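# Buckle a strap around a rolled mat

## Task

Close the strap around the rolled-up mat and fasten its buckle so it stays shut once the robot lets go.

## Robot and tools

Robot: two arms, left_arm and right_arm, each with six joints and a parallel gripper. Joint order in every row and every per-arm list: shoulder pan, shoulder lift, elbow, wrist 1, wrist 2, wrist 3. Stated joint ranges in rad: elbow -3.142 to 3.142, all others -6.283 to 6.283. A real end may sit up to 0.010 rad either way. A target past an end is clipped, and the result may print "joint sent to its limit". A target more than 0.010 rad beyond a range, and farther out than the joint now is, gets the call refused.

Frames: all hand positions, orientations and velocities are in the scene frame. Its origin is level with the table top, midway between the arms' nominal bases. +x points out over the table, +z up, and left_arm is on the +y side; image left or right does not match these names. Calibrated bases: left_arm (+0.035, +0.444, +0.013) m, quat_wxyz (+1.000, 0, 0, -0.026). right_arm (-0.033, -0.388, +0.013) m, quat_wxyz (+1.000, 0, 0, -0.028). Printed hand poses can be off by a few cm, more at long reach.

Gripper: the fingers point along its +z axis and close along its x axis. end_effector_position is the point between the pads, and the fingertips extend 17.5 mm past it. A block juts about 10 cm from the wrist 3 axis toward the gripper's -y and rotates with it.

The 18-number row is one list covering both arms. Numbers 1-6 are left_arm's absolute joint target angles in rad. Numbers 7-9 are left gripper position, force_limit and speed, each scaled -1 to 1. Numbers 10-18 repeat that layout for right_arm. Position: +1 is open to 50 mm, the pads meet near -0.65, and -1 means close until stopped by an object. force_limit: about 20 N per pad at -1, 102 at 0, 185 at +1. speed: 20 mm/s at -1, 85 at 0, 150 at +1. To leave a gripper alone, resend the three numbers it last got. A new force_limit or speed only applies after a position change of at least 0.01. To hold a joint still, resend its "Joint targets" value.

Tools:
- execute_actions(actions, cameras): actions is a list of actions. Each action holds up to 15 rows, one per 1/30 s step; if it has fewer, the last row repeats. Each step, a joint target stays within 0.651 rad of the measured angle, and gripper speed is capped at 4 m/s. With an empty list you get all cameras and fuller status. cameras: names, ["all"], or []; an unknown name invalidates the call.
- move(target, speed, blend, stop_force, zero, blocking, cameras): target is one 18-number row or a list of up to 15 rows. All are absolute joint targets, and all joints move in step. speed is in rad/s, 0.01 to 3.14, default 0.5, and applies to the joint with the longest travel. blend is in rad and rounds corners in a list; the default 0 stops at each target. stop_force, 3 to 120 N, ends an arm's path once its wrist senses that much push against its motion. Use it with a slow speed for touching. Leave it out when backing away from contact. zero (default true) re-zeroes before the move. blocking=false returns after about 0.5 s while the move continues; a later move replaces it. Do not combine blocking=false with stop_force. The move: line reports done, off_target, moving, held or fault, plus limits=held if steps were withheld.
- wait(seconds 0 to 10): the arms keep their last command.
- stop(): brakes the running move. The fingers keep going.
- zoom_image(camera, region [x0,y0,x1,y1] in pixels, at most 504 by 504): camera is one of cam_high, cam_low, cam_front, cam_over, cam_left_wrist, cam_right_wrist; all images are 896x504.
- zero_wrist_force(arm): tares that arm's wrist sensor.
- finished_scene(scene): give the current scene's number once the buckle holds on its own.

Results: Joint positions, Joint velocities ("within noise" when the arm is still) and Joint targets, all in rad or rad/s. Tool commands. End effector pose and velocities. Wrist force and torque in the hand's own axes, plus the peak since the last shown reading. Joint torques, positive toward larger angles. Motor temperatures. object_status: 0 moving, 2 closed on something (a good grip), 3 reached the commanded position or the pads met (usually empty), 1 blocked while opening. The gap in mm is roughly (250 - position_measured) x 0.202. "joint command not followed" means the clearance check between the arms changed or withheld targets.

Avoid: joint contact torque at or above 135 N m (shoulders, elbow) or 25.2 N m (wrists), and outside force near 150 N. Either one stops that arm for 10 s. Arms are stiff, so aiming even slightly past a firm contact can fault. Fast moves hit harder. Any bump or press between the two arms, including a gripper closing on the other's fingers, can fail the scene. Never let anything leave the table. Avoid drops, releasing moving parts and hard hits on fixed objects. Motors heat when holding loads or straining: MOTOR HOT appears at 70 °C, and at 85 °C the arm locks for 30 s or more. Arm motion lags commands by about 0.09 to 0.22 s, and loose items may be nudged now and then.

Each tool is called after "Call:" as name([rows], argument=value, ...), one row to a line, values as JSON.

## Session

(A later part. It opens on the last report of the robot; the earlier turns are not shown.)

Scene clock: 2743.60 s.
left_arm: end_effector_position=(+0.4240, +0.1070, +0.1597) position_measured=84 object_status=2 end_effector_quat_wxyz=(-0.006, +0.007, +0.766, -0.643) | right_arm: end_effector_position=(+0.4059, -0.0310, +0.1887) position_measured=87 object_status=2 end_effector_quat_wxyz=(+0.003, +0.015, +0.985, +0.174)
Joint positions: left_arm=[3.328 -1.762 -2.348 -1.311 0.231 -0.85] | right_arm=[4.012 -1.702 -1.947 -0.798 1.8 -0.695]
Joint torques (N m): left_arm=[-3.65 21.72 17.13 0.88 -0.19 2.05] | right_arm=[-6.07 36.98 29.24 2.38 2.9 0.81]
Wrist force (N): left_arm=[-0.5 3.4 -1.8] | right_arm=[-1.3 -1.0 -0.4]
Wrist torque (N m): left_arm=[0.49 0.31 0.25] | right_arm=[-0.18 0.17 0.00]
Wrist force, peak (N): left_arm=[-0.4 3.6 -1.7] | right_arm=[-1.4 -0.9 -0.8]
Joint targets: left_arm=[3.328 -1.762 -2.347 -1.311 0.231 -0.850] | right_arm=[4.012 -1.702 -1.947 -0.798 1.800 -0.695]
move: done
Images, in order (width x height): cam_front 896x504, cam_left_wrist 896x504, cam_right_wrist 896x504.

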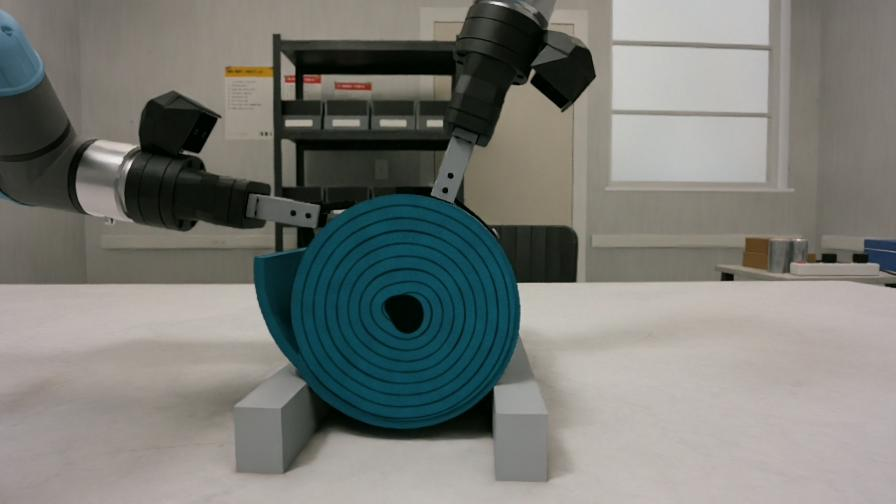

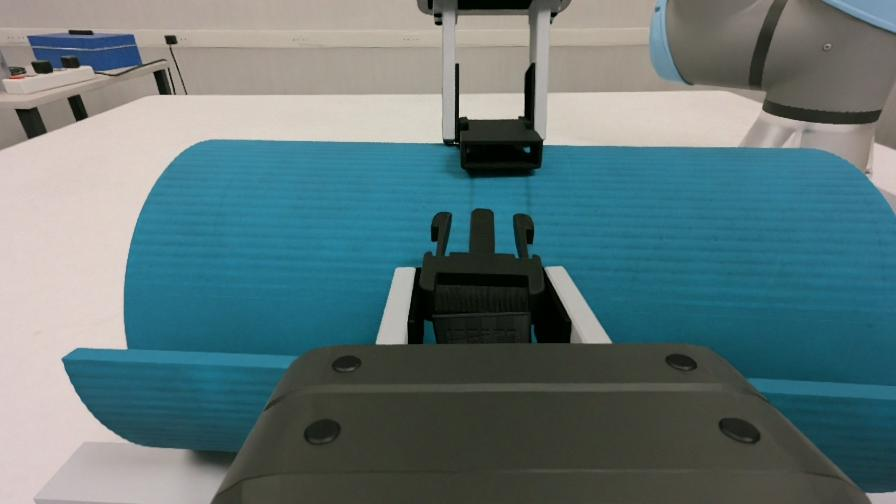

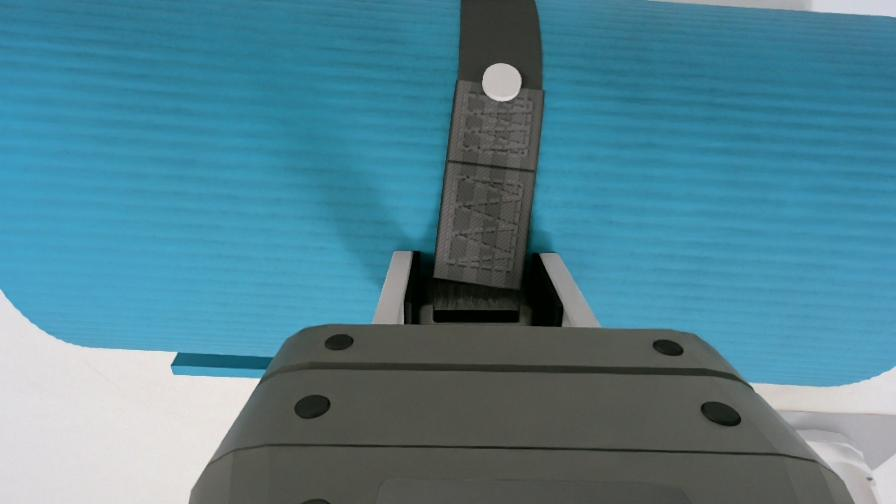

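Call:
move([
  [3.3276,-1.7615,-2.3475,-1.3114,0.2308,-0.8500,-1,-0.4,-1,4.0228,-1.6921,-1.9607,-0.7758,1.7768,-0.6115,-1,-0.4,-1],
], speed=0.05, stop_force=10, cameras=["cam_right_wrist","cam_front","cam_left_wrist","cam_over"])

Call:
zoom_image(camera="cam_left_wrist", region=[370, 120, 600, 280])

Call:
zoom_image(camera="cam_front", region=[320, 150, 480, 250])

Call:
zoom_image(camera="cam_over", region=[180, 90, 480, 260])

Scene clock: 2763.17 s.
left_arm: end_effector_position=(+0.4240, +0.1070, +0.1597) position_measured=84 object_status=2 end_effector_quat_wxyz=(-0.006, +0.007, +0.766, -0.643) | right_arm: end_effector_position=(+0.4059, -0.0309, +0.1896) position_measured=87 object_status=2 end_effector_quat_wxyz=(+0.009, +0.052, +0.983, +0.173)
Joint positions: left_arm=[3.328 -1.762 -2.347 -1.311 0.231 -0.85] | right_arm=[4.023 -1.692 -1.961 -0.776 1.777 -0.611]
Joint torques (N m): left_arm=[-2.3 22.16 17.1 0.95 -0.27 1.91] | right_arm=[-2.78 28.64 24.87 2.37 2.47 -0.95]
Wrist force (N): left_arm=[-0.5 3.3 -1.6] | right_arm=[-1.3 -1.6 -0.1]
Wrist torque (N m): left_arm=[0.46 0.32 0.25] | right_arm=[-0.20 0.15 -0.09]
Wrist force, peak (N): left_arm=[-0.4 3.7 -1.6] | right_arm=[-1.3 -1.8 -0.3]
Joint targets: left_arm=[3.328 -1.762 -2.347 -1.311 0.231 -0.850] | right_arm=[4.023 -1.692 -1.961 -0.776 1.777 -0.612]
move: done
Images, in order (width x height): cam_front 896x504, cam_over 896x504, cam_left_wrist 896x504, cam_right_wrist 896x504.

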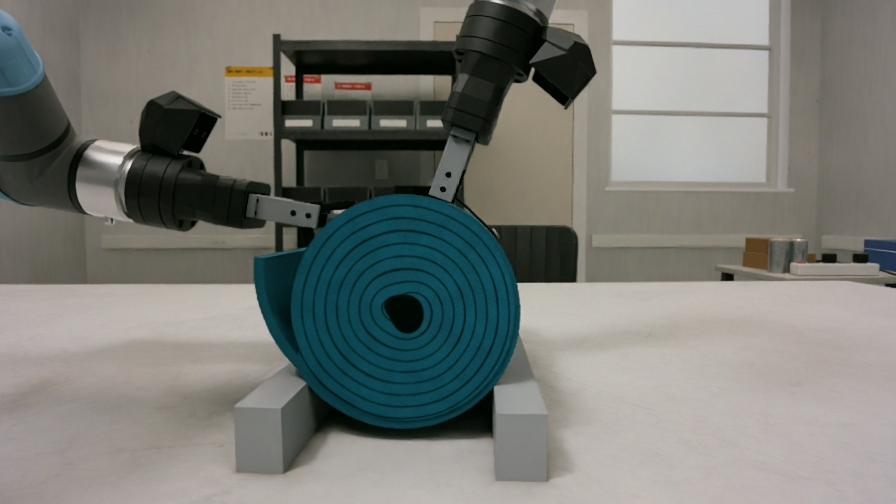

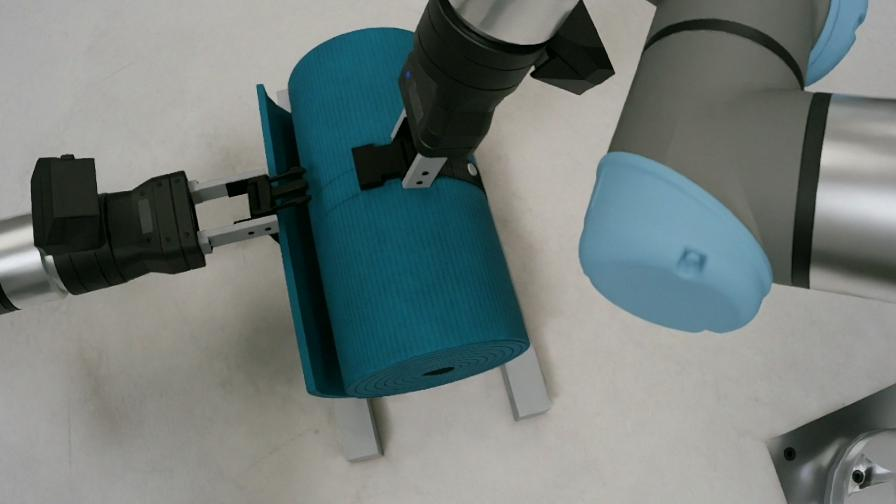

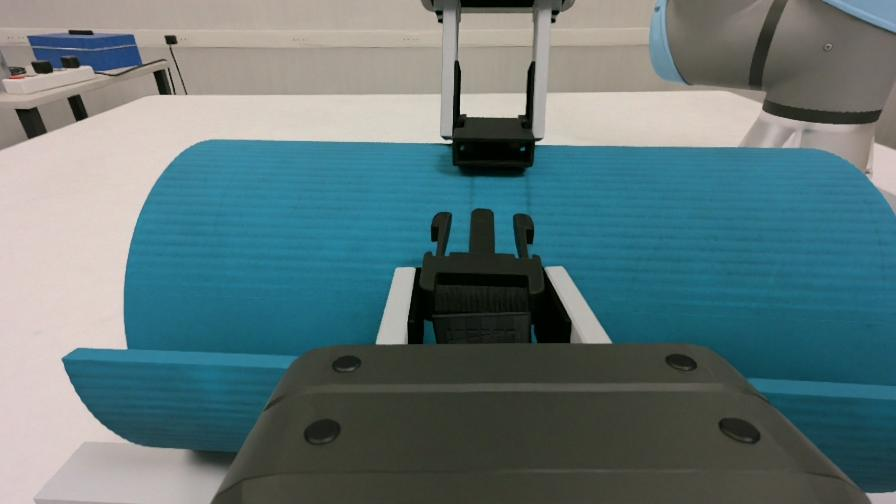

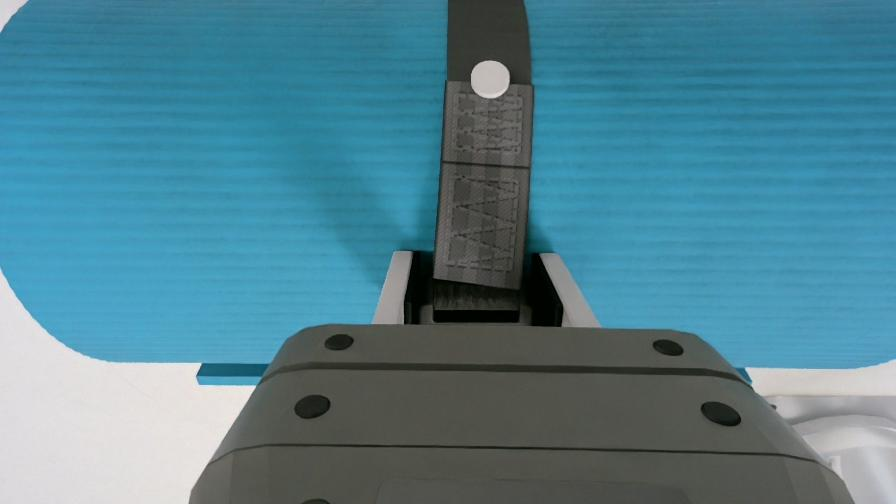

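Scaled by 2.191.

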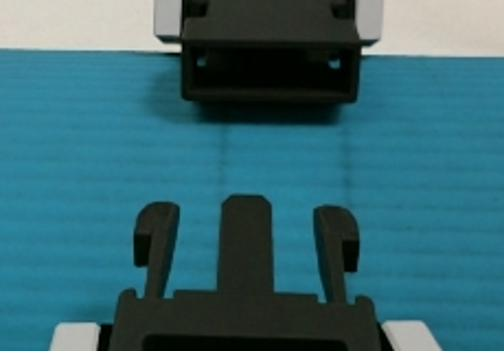

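Scaled by 3.150.

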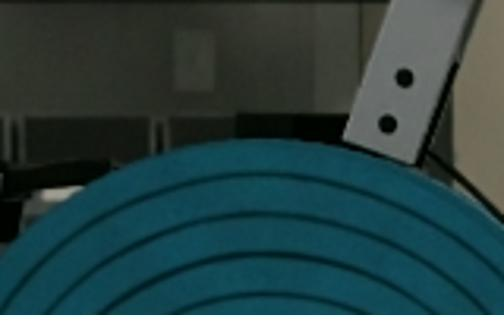

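Scaled by 1.680.

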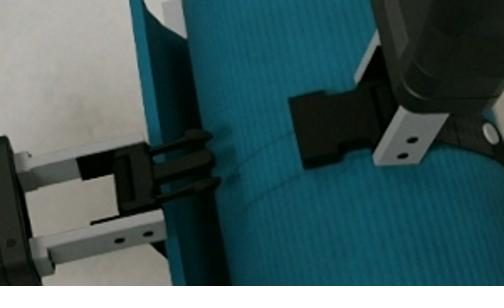

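Call:
move([
  [3.2222,-1.7154,-2.3937,-0.7442,0.3174,-1.4225,-1,-0.4,-1,4.0228,-1.6921,-1.9607,-0.7758,1.7768,-0.6115,-1,-0.4,-1],
], speed=0.1, stop_force=13, cameras=["cam_front","cam_left_wrist","cam_over","cam_right_wrist"])

Call:
zoom_image(camera="cam_left_wrist", region=[410, 130, 560, 270])

Call:
zoom_image(camera="cam_front", region=[340, 150, 480, 230])

Call:
zoom_image(camera="cam_over", region=[230, 90, 430, 250])

Scene clock: 2789.33 s.
left_arm: end_effector_position=(+0.4171, +0.0750, +0.1787) position_measured=84 object_status=2 end_effector_quat_wxyz=(-0.005, +0.007, +0.809, -0.588) | right_arm: end_effector_position=(+0.4059, -0.0309, +0.1896) position_measured=87 object_status=2 end_effector_quat_wxyz=(+0.009, +0.052, +0.983, +0.173)
Joint positions: left_arm=[3.222 -1.715 -2.394 -0.744 0.317 -1.422] | right_arm=[4.023 -1.692 -1.961 -0.776 1.777 -0.611]
Joint torques (N m): left_arm=[8.87 20.41 21.37 1.22 -5.53 2.49] | right_arm=[-6.29 17.73 30.65 2.31 3.13 -0.89]
Wrist force (N): left_arm=[-0.4 9.7 -0.2] | right_arm=[-1.3 -1.7 -0.2]
Wrist torque (N m): left_arm=[0.59 0.25 0.25] | right_arm=[-0.21 0.15 -0.08]
Wrist force, peak (N): left_arm=[-0.4 9.8 -0.2] | right_arm=[-1.4 -1.8 -0.1]
Joint targets: left_arm=[3.222 -1.715 -2.394 -0.744 0.317 -1.423] | right_arm=[4.023 -1.692 -1.961 -0.776 1.777 -0.612]
move: done
Images, in order (width x height): cam_front 896x504, cam_over 896x504, cam_left_wrist 896x504, cam_right_wrist 896x504.

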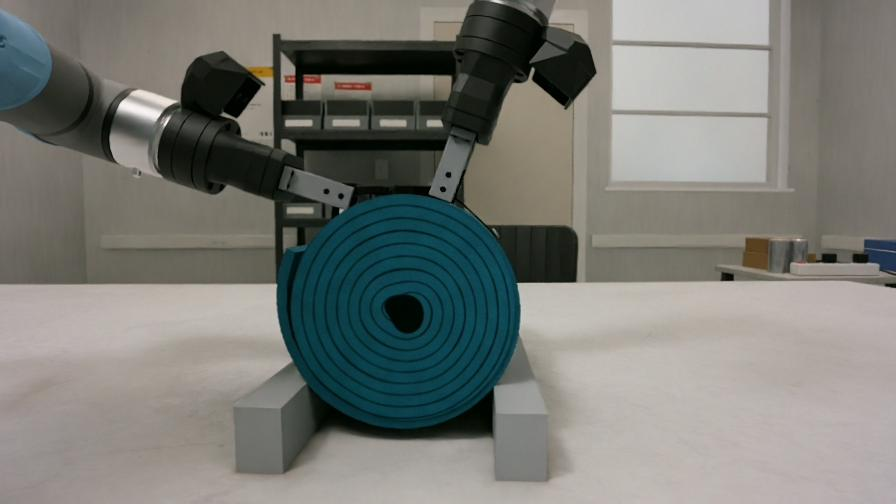

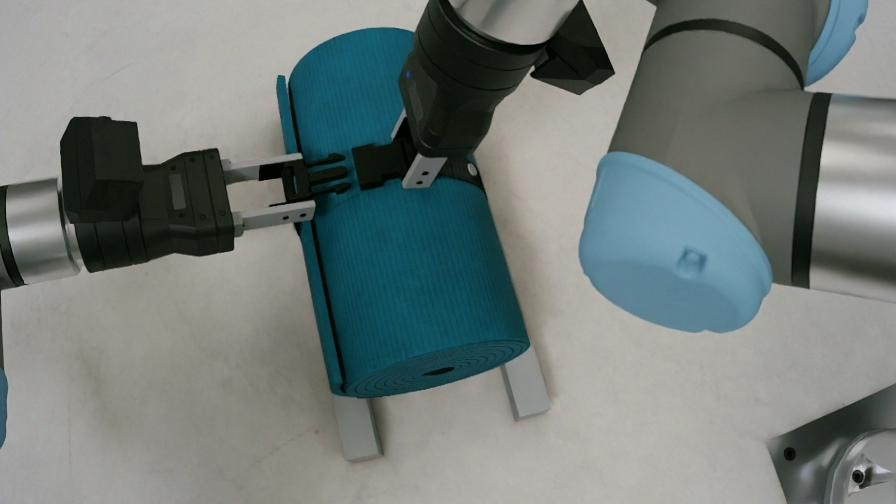

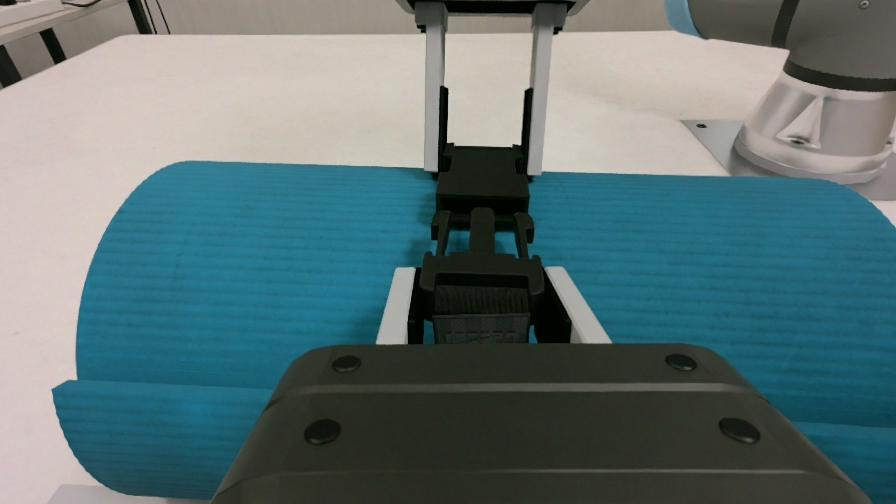

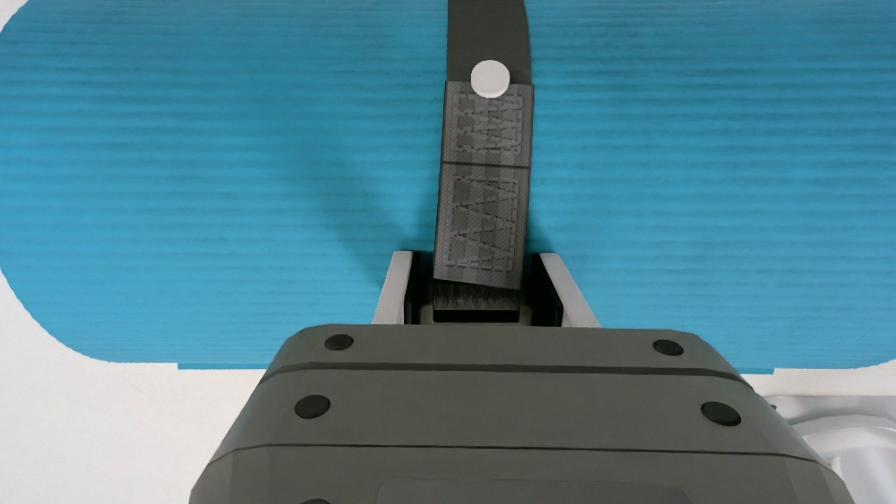

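Scaled by 3.360.

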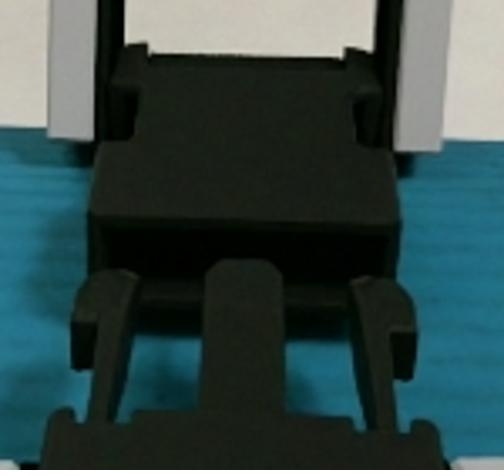

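Scaled by 3.600.

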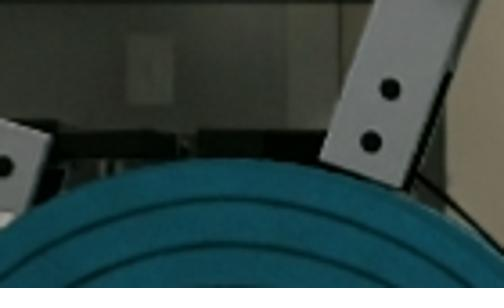

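Scaled by 2.520.

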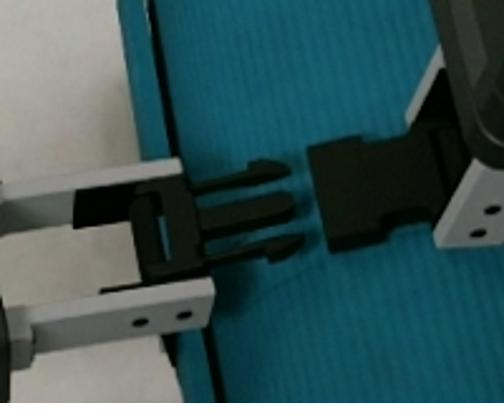

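Call:
move([
  [3.2092,-1.7308,-2.3963,-0.6866,0.3159,-1.4641,-1,-0.4,-1,4.0228,-1.6921,-1.9607,-0.7758,1.7768,-0.6115,-1,-0.4,-1],
], speed=0.05, stop_force=7, cameras=["cam_front","cam_left_wrist","cam_over"])

Call:
zoom_image(camera="cam_left_wrist", region=[410, 150, 560, 270])

Call:
zoom_image(camera="cam_front", region=[350, 160, 450, 220])

Call:
zoom_image(camera="cam_over", region=[280, 110, 430, 230])

Scene clock: 2804.57 s.
left_arm: end_effector_position=(+0.4166, +0.0700, +0.1777) position_measured=84 object_status=2 end_effector_quat_wxyz=(-0.005, +0.007, +0.809, -0.588) | right_arm: end_effector_position=(+0.4059, -0.0309, +0.1896) position_measured=87 object_status=2 end_effector_quat_wxyz=(+0.009, +0.052, +0.983, +0.173)
Joint positions: left_arm=[3.209 -1.731 -2.396 -0.687 0.316 -1.464] | right_arm=[4.023 -1.692 -1.961 -0.776 1.777 -0.612]
Joint torques (N m): left_arm=[6.4 30.35 12.42 1.22 -4.8 2.5] | right_arm=[-6.3 18.39 30.92 2.33 3.14 -0.9]
Wrist force (N): left_arm=[-0.5 9.1 -0.5] | right_arm=[-1.3 -1.7 -0.4]
Wrist torque (N m): left_arm=[0.60 0.26 0.29] | right_arm=[-0.21 0.17 -0.09]
Wrist force, peak (N): left_arm=[-0.5 9.9 -0.3] | right_arm=[-1.5 -1.7 -0.5]
Joint targets: left_arm=[3.209 -1.731 -2.396 -0.687 0.316 -1.464] | right_arm=[4.023 -1.692 -1.961 -0.776 1.777 -0.612]
move: done
Images, in order (width x height): cam_front 896x504, cam_over 896x504, cam_left_wrist 896x504.

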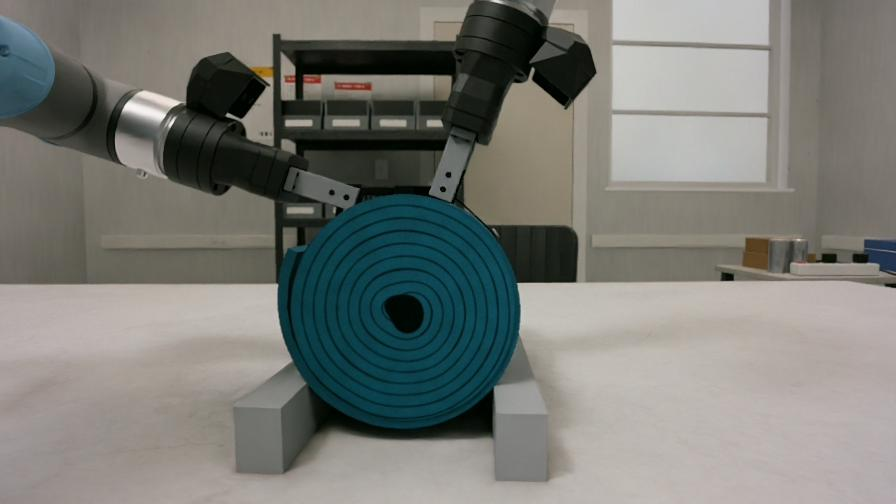

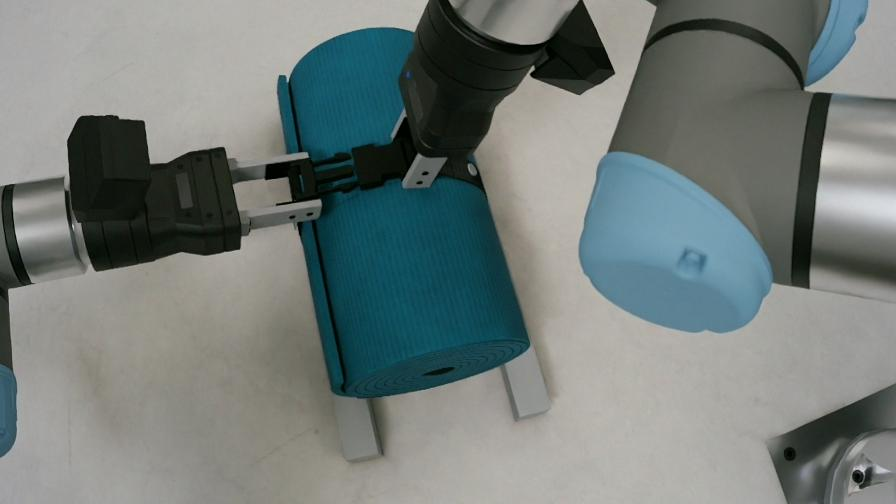

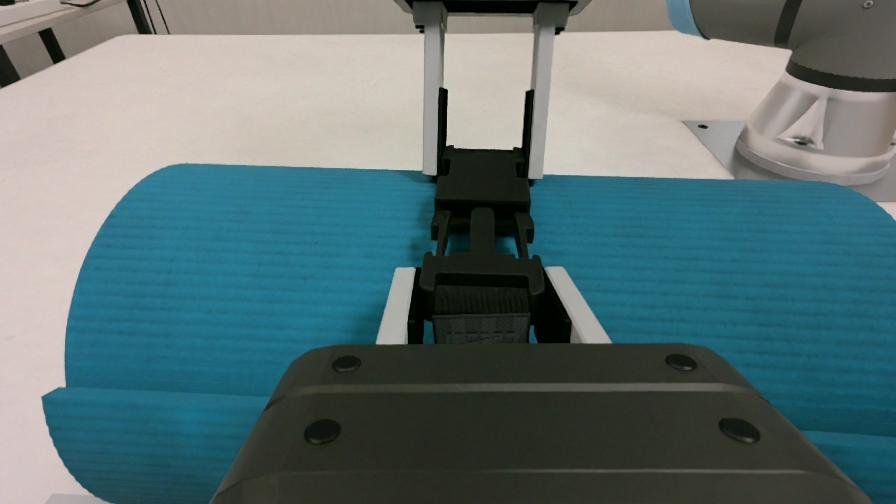

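Scaled by 3.360.

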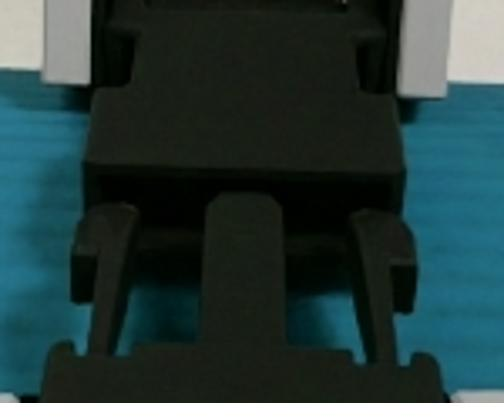

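Scaled by 5.040.

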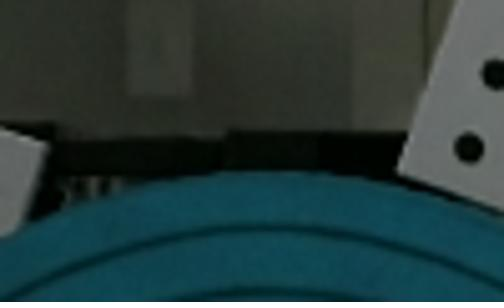

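Scaled by 3.360.

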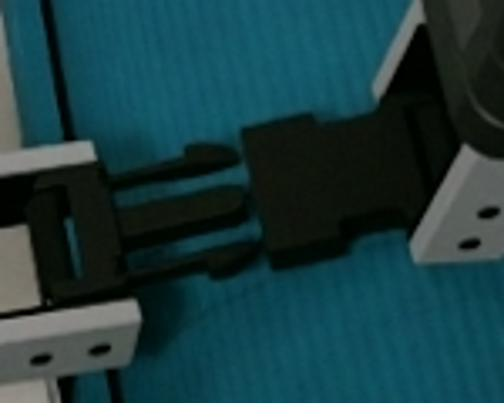

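Call:
move([
  [3.1873,-1.7533,-2.3976,-0.5959,0.3144,-1.5345,-1,-0.4,-1,4.0228,-1.6921,-1.9607,-0.7758,1.7768,-0.6115,-1,-0.4,-1],
], speed=0.04, stop_force=10, cameras=["cam_front","cam_left_wrist","cam_over"])

Call:
zoom_image(camera="cam_left_wrist", region=[410, 150, 560, 270])

Call:
zoom_image(camera="cam_over", region=[280, 110, 430, 230])

Call:
zoom_image(camera="cam_front", region=[350, 160, 450, 220])

Scene clock: 2821.30 s.
left_arm: end_effector_position=(+0.4164, +0.0675, +0.1776) position_measured=84 object_status=2 end_effector_quat_wxyz=(-0.005, +0.007, +0.809, -0.588) | right_arm: end_effector_position=(+0.4059, -0.0309, +0.1896) position_measured=87 object_status=2 end_effector_quat_wxyz=(+0.009, +0.052, +0.983, +0.173)
Joint positions: left_arm=[3.203 -1.738 -2.397 -0.659 0.315 -1.485] | right_arm=[4.023 -1.692 -1.961 -0.776 1.777 -0.611]
Joint torques (N m): left_arm=[4.62 34.1 14.71 2.29 -5.19 2.26] | right_arm=[10.32 18.15 30.54 6.8 3.06 -0.85]
Wrist force (N): left_arm=[-1.9 13.0 -10.0] | right_arm=[-0.5 -12.9 -4.1]
Wrist torque (N m): left_arm=[0.71 0.24 0.20] | right_arm=[-0.50 0.15 -0.12]
Wrist force, peak (N): left_arm=[-1.4 14.1 -11.9] | right_arm=[-1.1 -15.2 -5.0]
Joint targets: left_arm=[3.203 -1.738 -2.397 -0.659 0.315 -1.485] | right_arm=[4.023 -1.692 -1.961 -0.776 1.777 -0.612]
move: contact (left_arm); left_arm: the wrist 1 is farthest, 0.063 rad from its target
Images, in order (width x height): cam_front 896x504, cam_over 896x504, cam_left_wrist 896x504.

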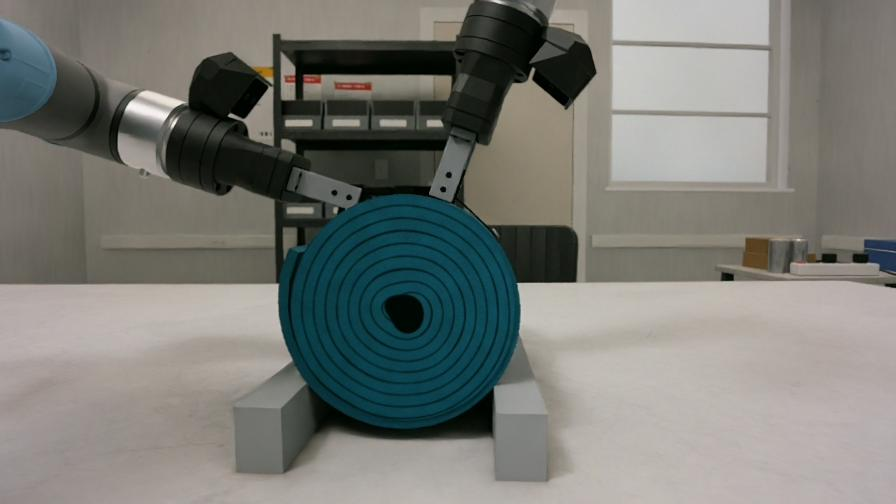

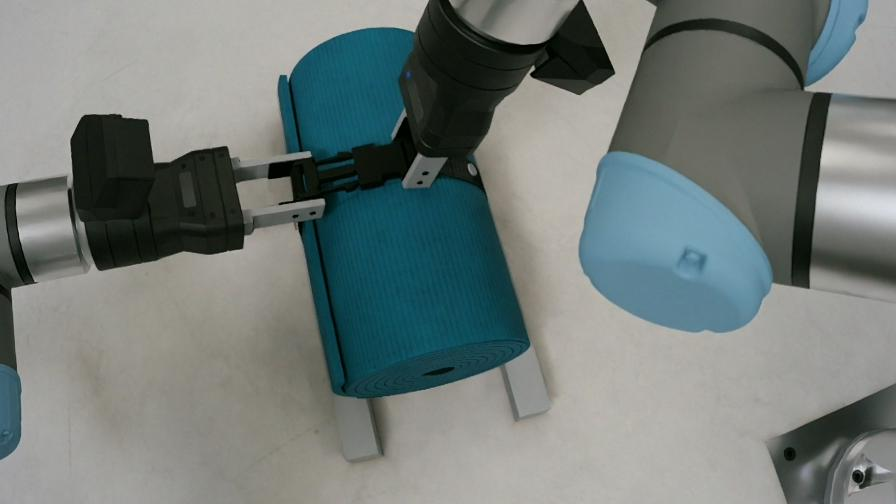

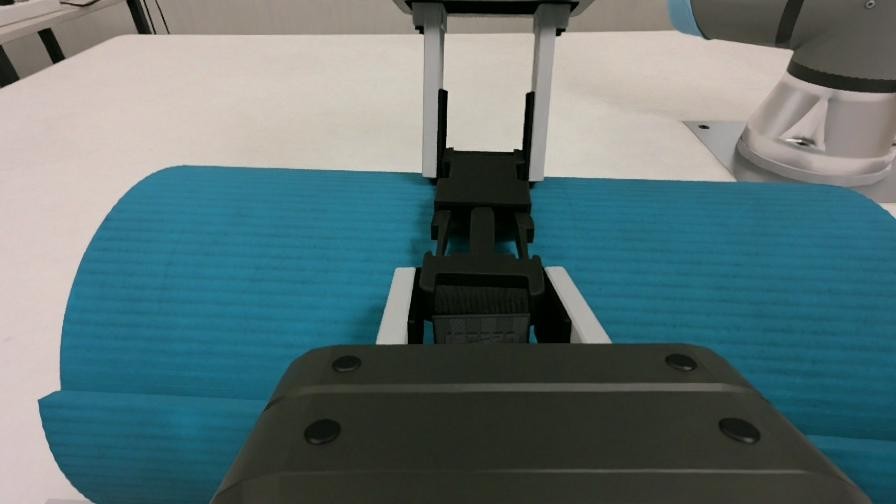

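Scaled by 3.360.

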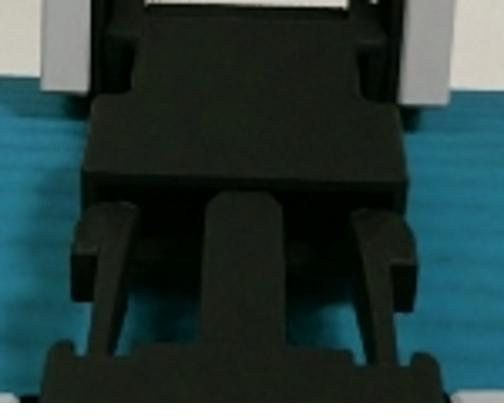

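Scaled by 3.360.

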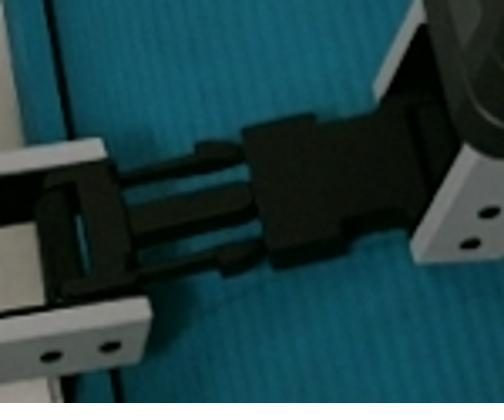

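Scaled by 5.040.

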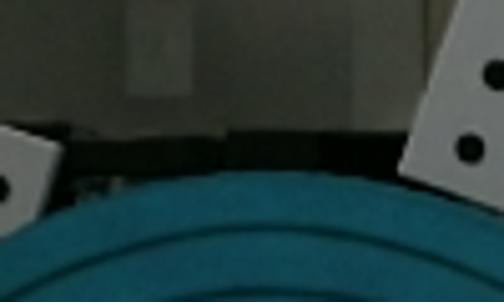

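Call:
move([
  [3.203,-1.738,-2.397,-0.659,0.315,-1.485,-0.98,0.1,-1,4.0228,-1.6921,-1.9607,-0.7758,1.7768,-0.6115,-0.98,0.2,-1],
])

Call:
move([
  [3.1873,-1.7533,-2.3976,-0.5959,0.3144,-1.5345,-0.98,0.1,-1,4.0228,-1.6921,-1.9607,-0.7758,1.7768,-0.6115,-0.98,0.2,-1],
], speed=0.04, stop_force=25, cameras=["cam_front","cam_left_wrist","cam_over"])

Call:
zoom_image(camera="cam_left_wrist", region=[410, 150, 560, 270])

Call:
zoom_image(camera="cam_over", region=[280, 110, 430, 230])

Call:
zoom_image(camera="cam_front", region=[350, 160, 450, 220])

Scene clock: 2831.33 s.
left_arm: end_effector_position=(+0.4165, +0.0676, +0.1775) position_measured=87 object_status=2 end_effector_quat_wxyz=(-0.005, +0.007, +0.809, -0.588) | right_arm: end_effector_position=(+0.4059, -0.0309, +0.1896) position_measured=89 object_status=2 end_effector_quat_wxyz=(+0.009, +0.052, +0.983, +0.173)
Joint positions: left_arm=[3.203 -1.738 -2.397 -0.659 0.315 -1.485] | right_arm=[4.023 -1.692 -1.961 -0.776 1.777 -0.612]
Joint torques (N m): left_arm=[3.77 15.41 8.45 5.09 -5.87 0.86] | right_arm=[10.03 18.52 30.02 5.43 3.08 -0.94]
Wrist force (N): left_arm=[0.1 11.4 -8.3] | right_arm=[-2.4 -10.8 -2.5]
Wrist torque (N m): left_arm=[0.71 0.29 0.20] | right_arm=[-0.40 0.13 -0.04]
Wrist force, peak (N): left_arm=[-1.7 13.2 -10.4] | right_arm=[-1.2 -13.6 -4.3]
Joint targets: left_arm=[3.203 -1.738 -2.397 -0.659 0.315 -1.485] | right_arm=[4.023 -1.692 -1.961 -0.776 1.777 -0.612]
move: done

Scene clock: 2833.53 s.
left_arm: end_effector_position=(+0.4157, +0.0615, +0.1776) position_measured=87 object_status=2 end_effector_quat_wxyz=(-0.005, +0.007, +0.809, -0.588) | right_arm: end_effector_position=(+0.4059, -0.0309, +0.1896) position_measured=89 object_status=2 end_effector_quat_wxyz=(+0.009, +0.052, +0.983, +0.173)
Joint positions: left_arm=[3.187 -1.753 -2.398 -0.596 0.314 -1.535] | right_arm=[4.023 -1.692 -1.961 -0.776 1.777 -0.612]
Joint torques (N m): left_arm=[2.26 29.06 9.28 1.13 -6.19 2.36] | right_arm=[-2.53 23.23 15.03 4.68 -0.77 -0.83]
Wrist force (N): left_arm=[-2.0 12.6 -6.2] | right_arm=[-0.5 -7.3 -2.6]
Wrist torque (N m): left_arm=[0.65 0.20 0.27] | right_arm=[-0.25 0.25 -0.14]
Wrist force, peak (N): left_arm=[0.6 16.5 -21.7] | right_arm=[-4.5 -24.5 -7.7]
Joint targets: left_arm=[3.187 -1.753 -2.398 -0.596 0.314 -1.535] | right_arm=[4.023 -1.692 -1.961 -0.776 1.777 -0.612]
move: done
Images, in order (width x height): cam_front 896x504, cam_over 896x504, cam_left_wrist 896x504.

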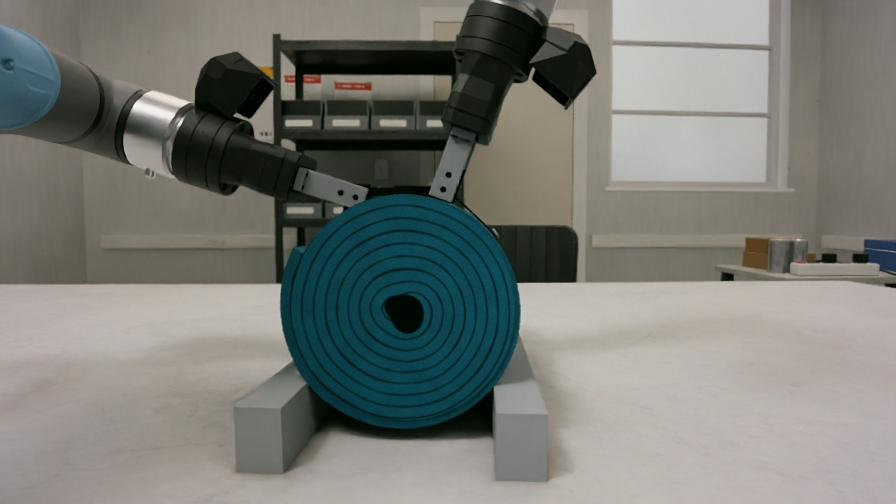

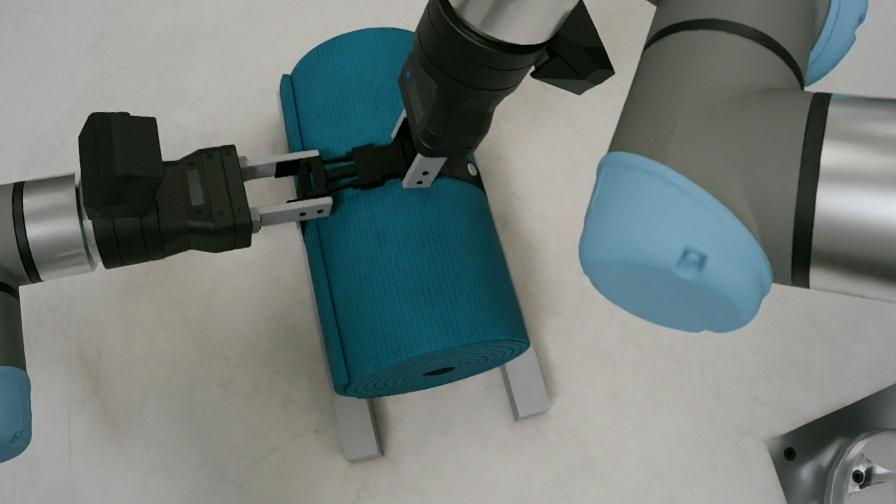

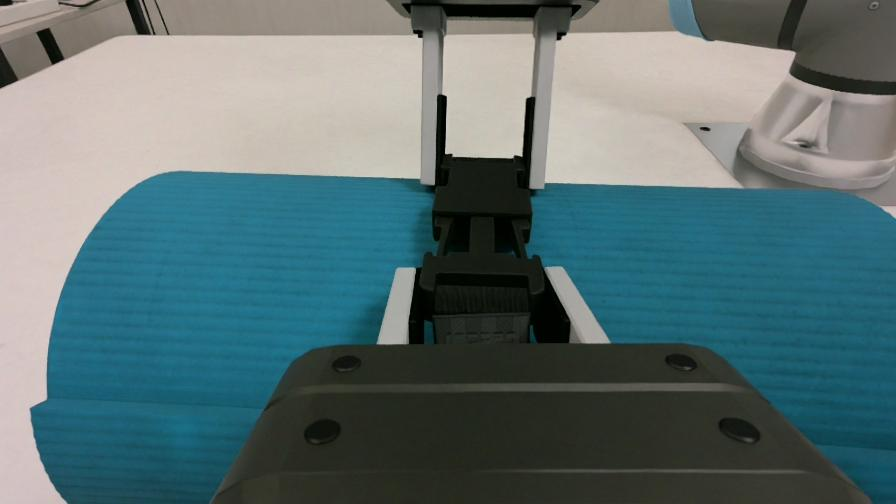

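Scaled by 3.360.

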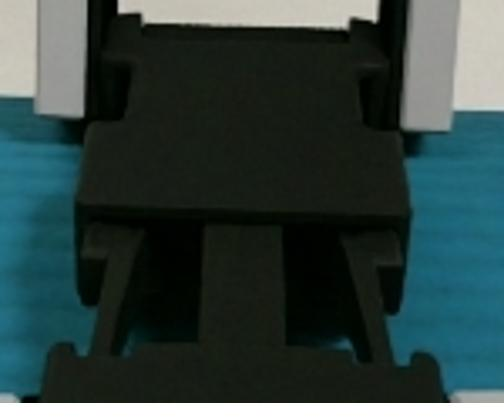

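Scaled by 3.360.

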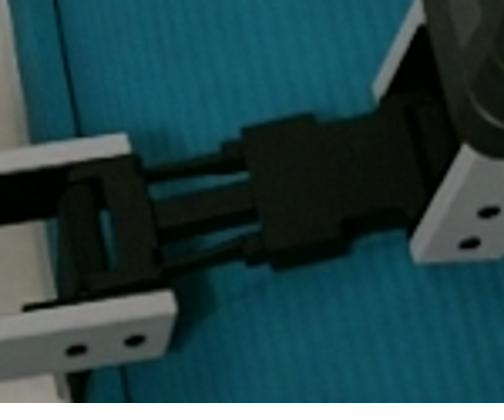

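Scaled by 5.040.

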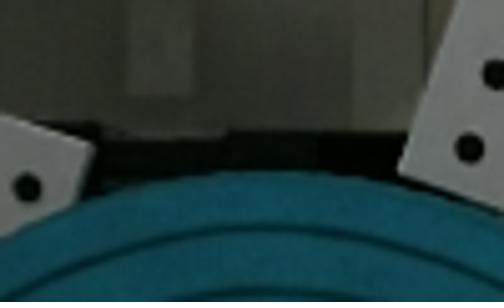

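Call:
move([
  [3.1564,-1.7876,-2.3959,-0.4681,0.3148,-1.6346,-0.98,0.1,-1,4.0228,-1.6921,-1.9607,-0.7758,1.7768,-0.6115,-0.98,0.2,-1],
], speed=0.05, stop_force=28, cameras=["cam_front","cam_left_wrist","cam_over"])

Call:
zoom_image(camera="cam_left_wrist", region=[410, 150, 560, 270])

Call:
zoom_image(camera="cam_over", region=[280, 110, 430, 230])

Call:
zoom_image(camera="cam_front", region=[350, 160, 450, 220])

Scene clock: 2841.33 s.
left_arm: end_effector_position=(+0.4146, +0.0496, +0.1776) position_measured=87 object_status=2 end_effector_quat_wxyz=(-0.005, +0.007, +0.809, -0.588) | right_arm: end_effector_position=(+0.4059, -0.0309, +0.1896) position_measured=89 object_status=2 end_effector_quat_wxyz=(+0.009, +0.052, +0.983, +0.173)
Joint positions: left_arm=[3.156 -1.788 -2.396 -0.468 0.315 -1.635] | right_arm=[4.023 -1.692 -1.961 -0.776 1.777 -0.612]
Joint torques (N m): left_arm=[3.35 31.9 20 1.39 -3.31 2.31] | right_arm=[6.41 33.91 26.85 6.82 3.02 -0.94]
Wrist force (N): left_arm=[-3.5 12.5 -7.3] | right_arm=[0.6 -11.5 -3.4]
Wrist torque (N m): left_arm=[0.58 0.18 0.27] | right_arm=[-0.45 0.31 -0.18]
Wrist force, peak (N): left_arm=[-1.8 15.0 -11.5] | right_arm=[-1.2 -13.6 -4.8]
Joint targets: left_arm=[3.156 -1.788 -2.396 -0.468 0.315 -1.635] | right_arm=[4.023 -1.692 -1.961 -0.776 1.777 -0.612]
move: done
Images, in order (width x height): cam_front 896x504, cam_over 896x504, cam_left_wrist 896x504.

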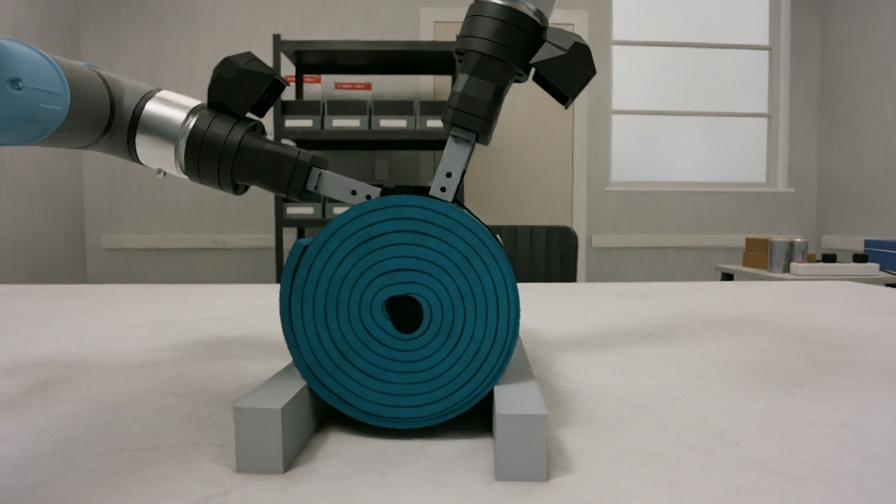

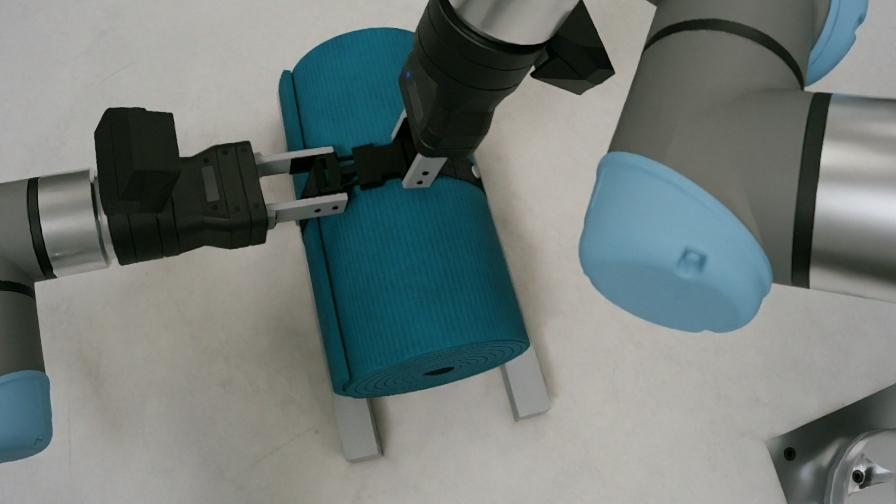

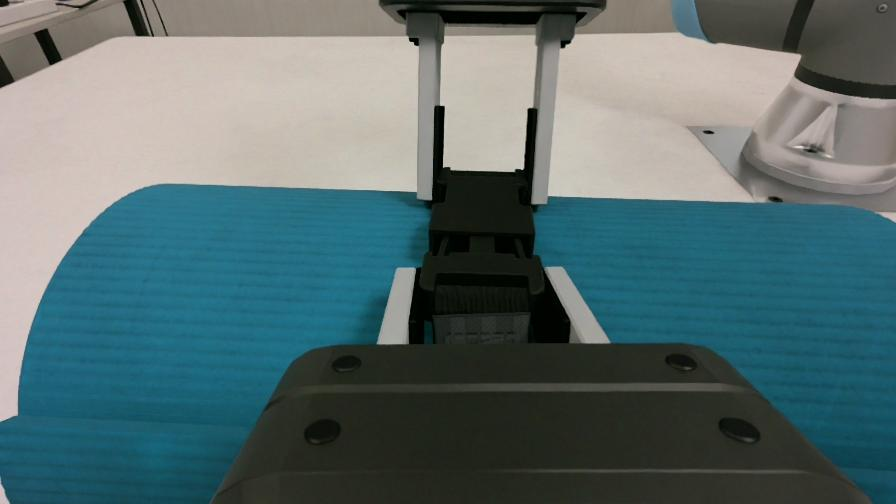

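Scaled by 3.360.

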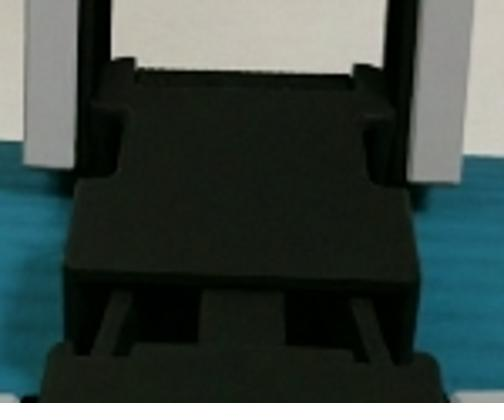

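Scaled by 3.360.

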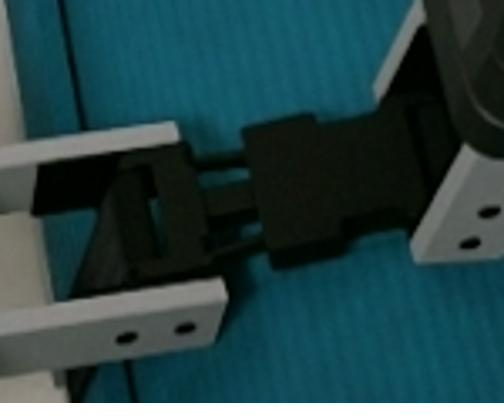

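Scaled by 5.040.

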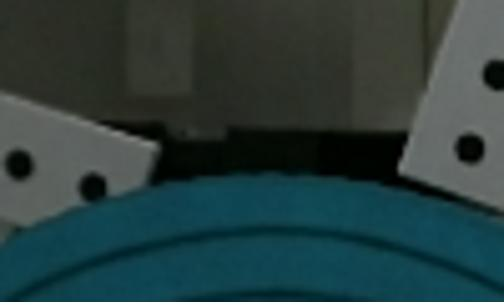

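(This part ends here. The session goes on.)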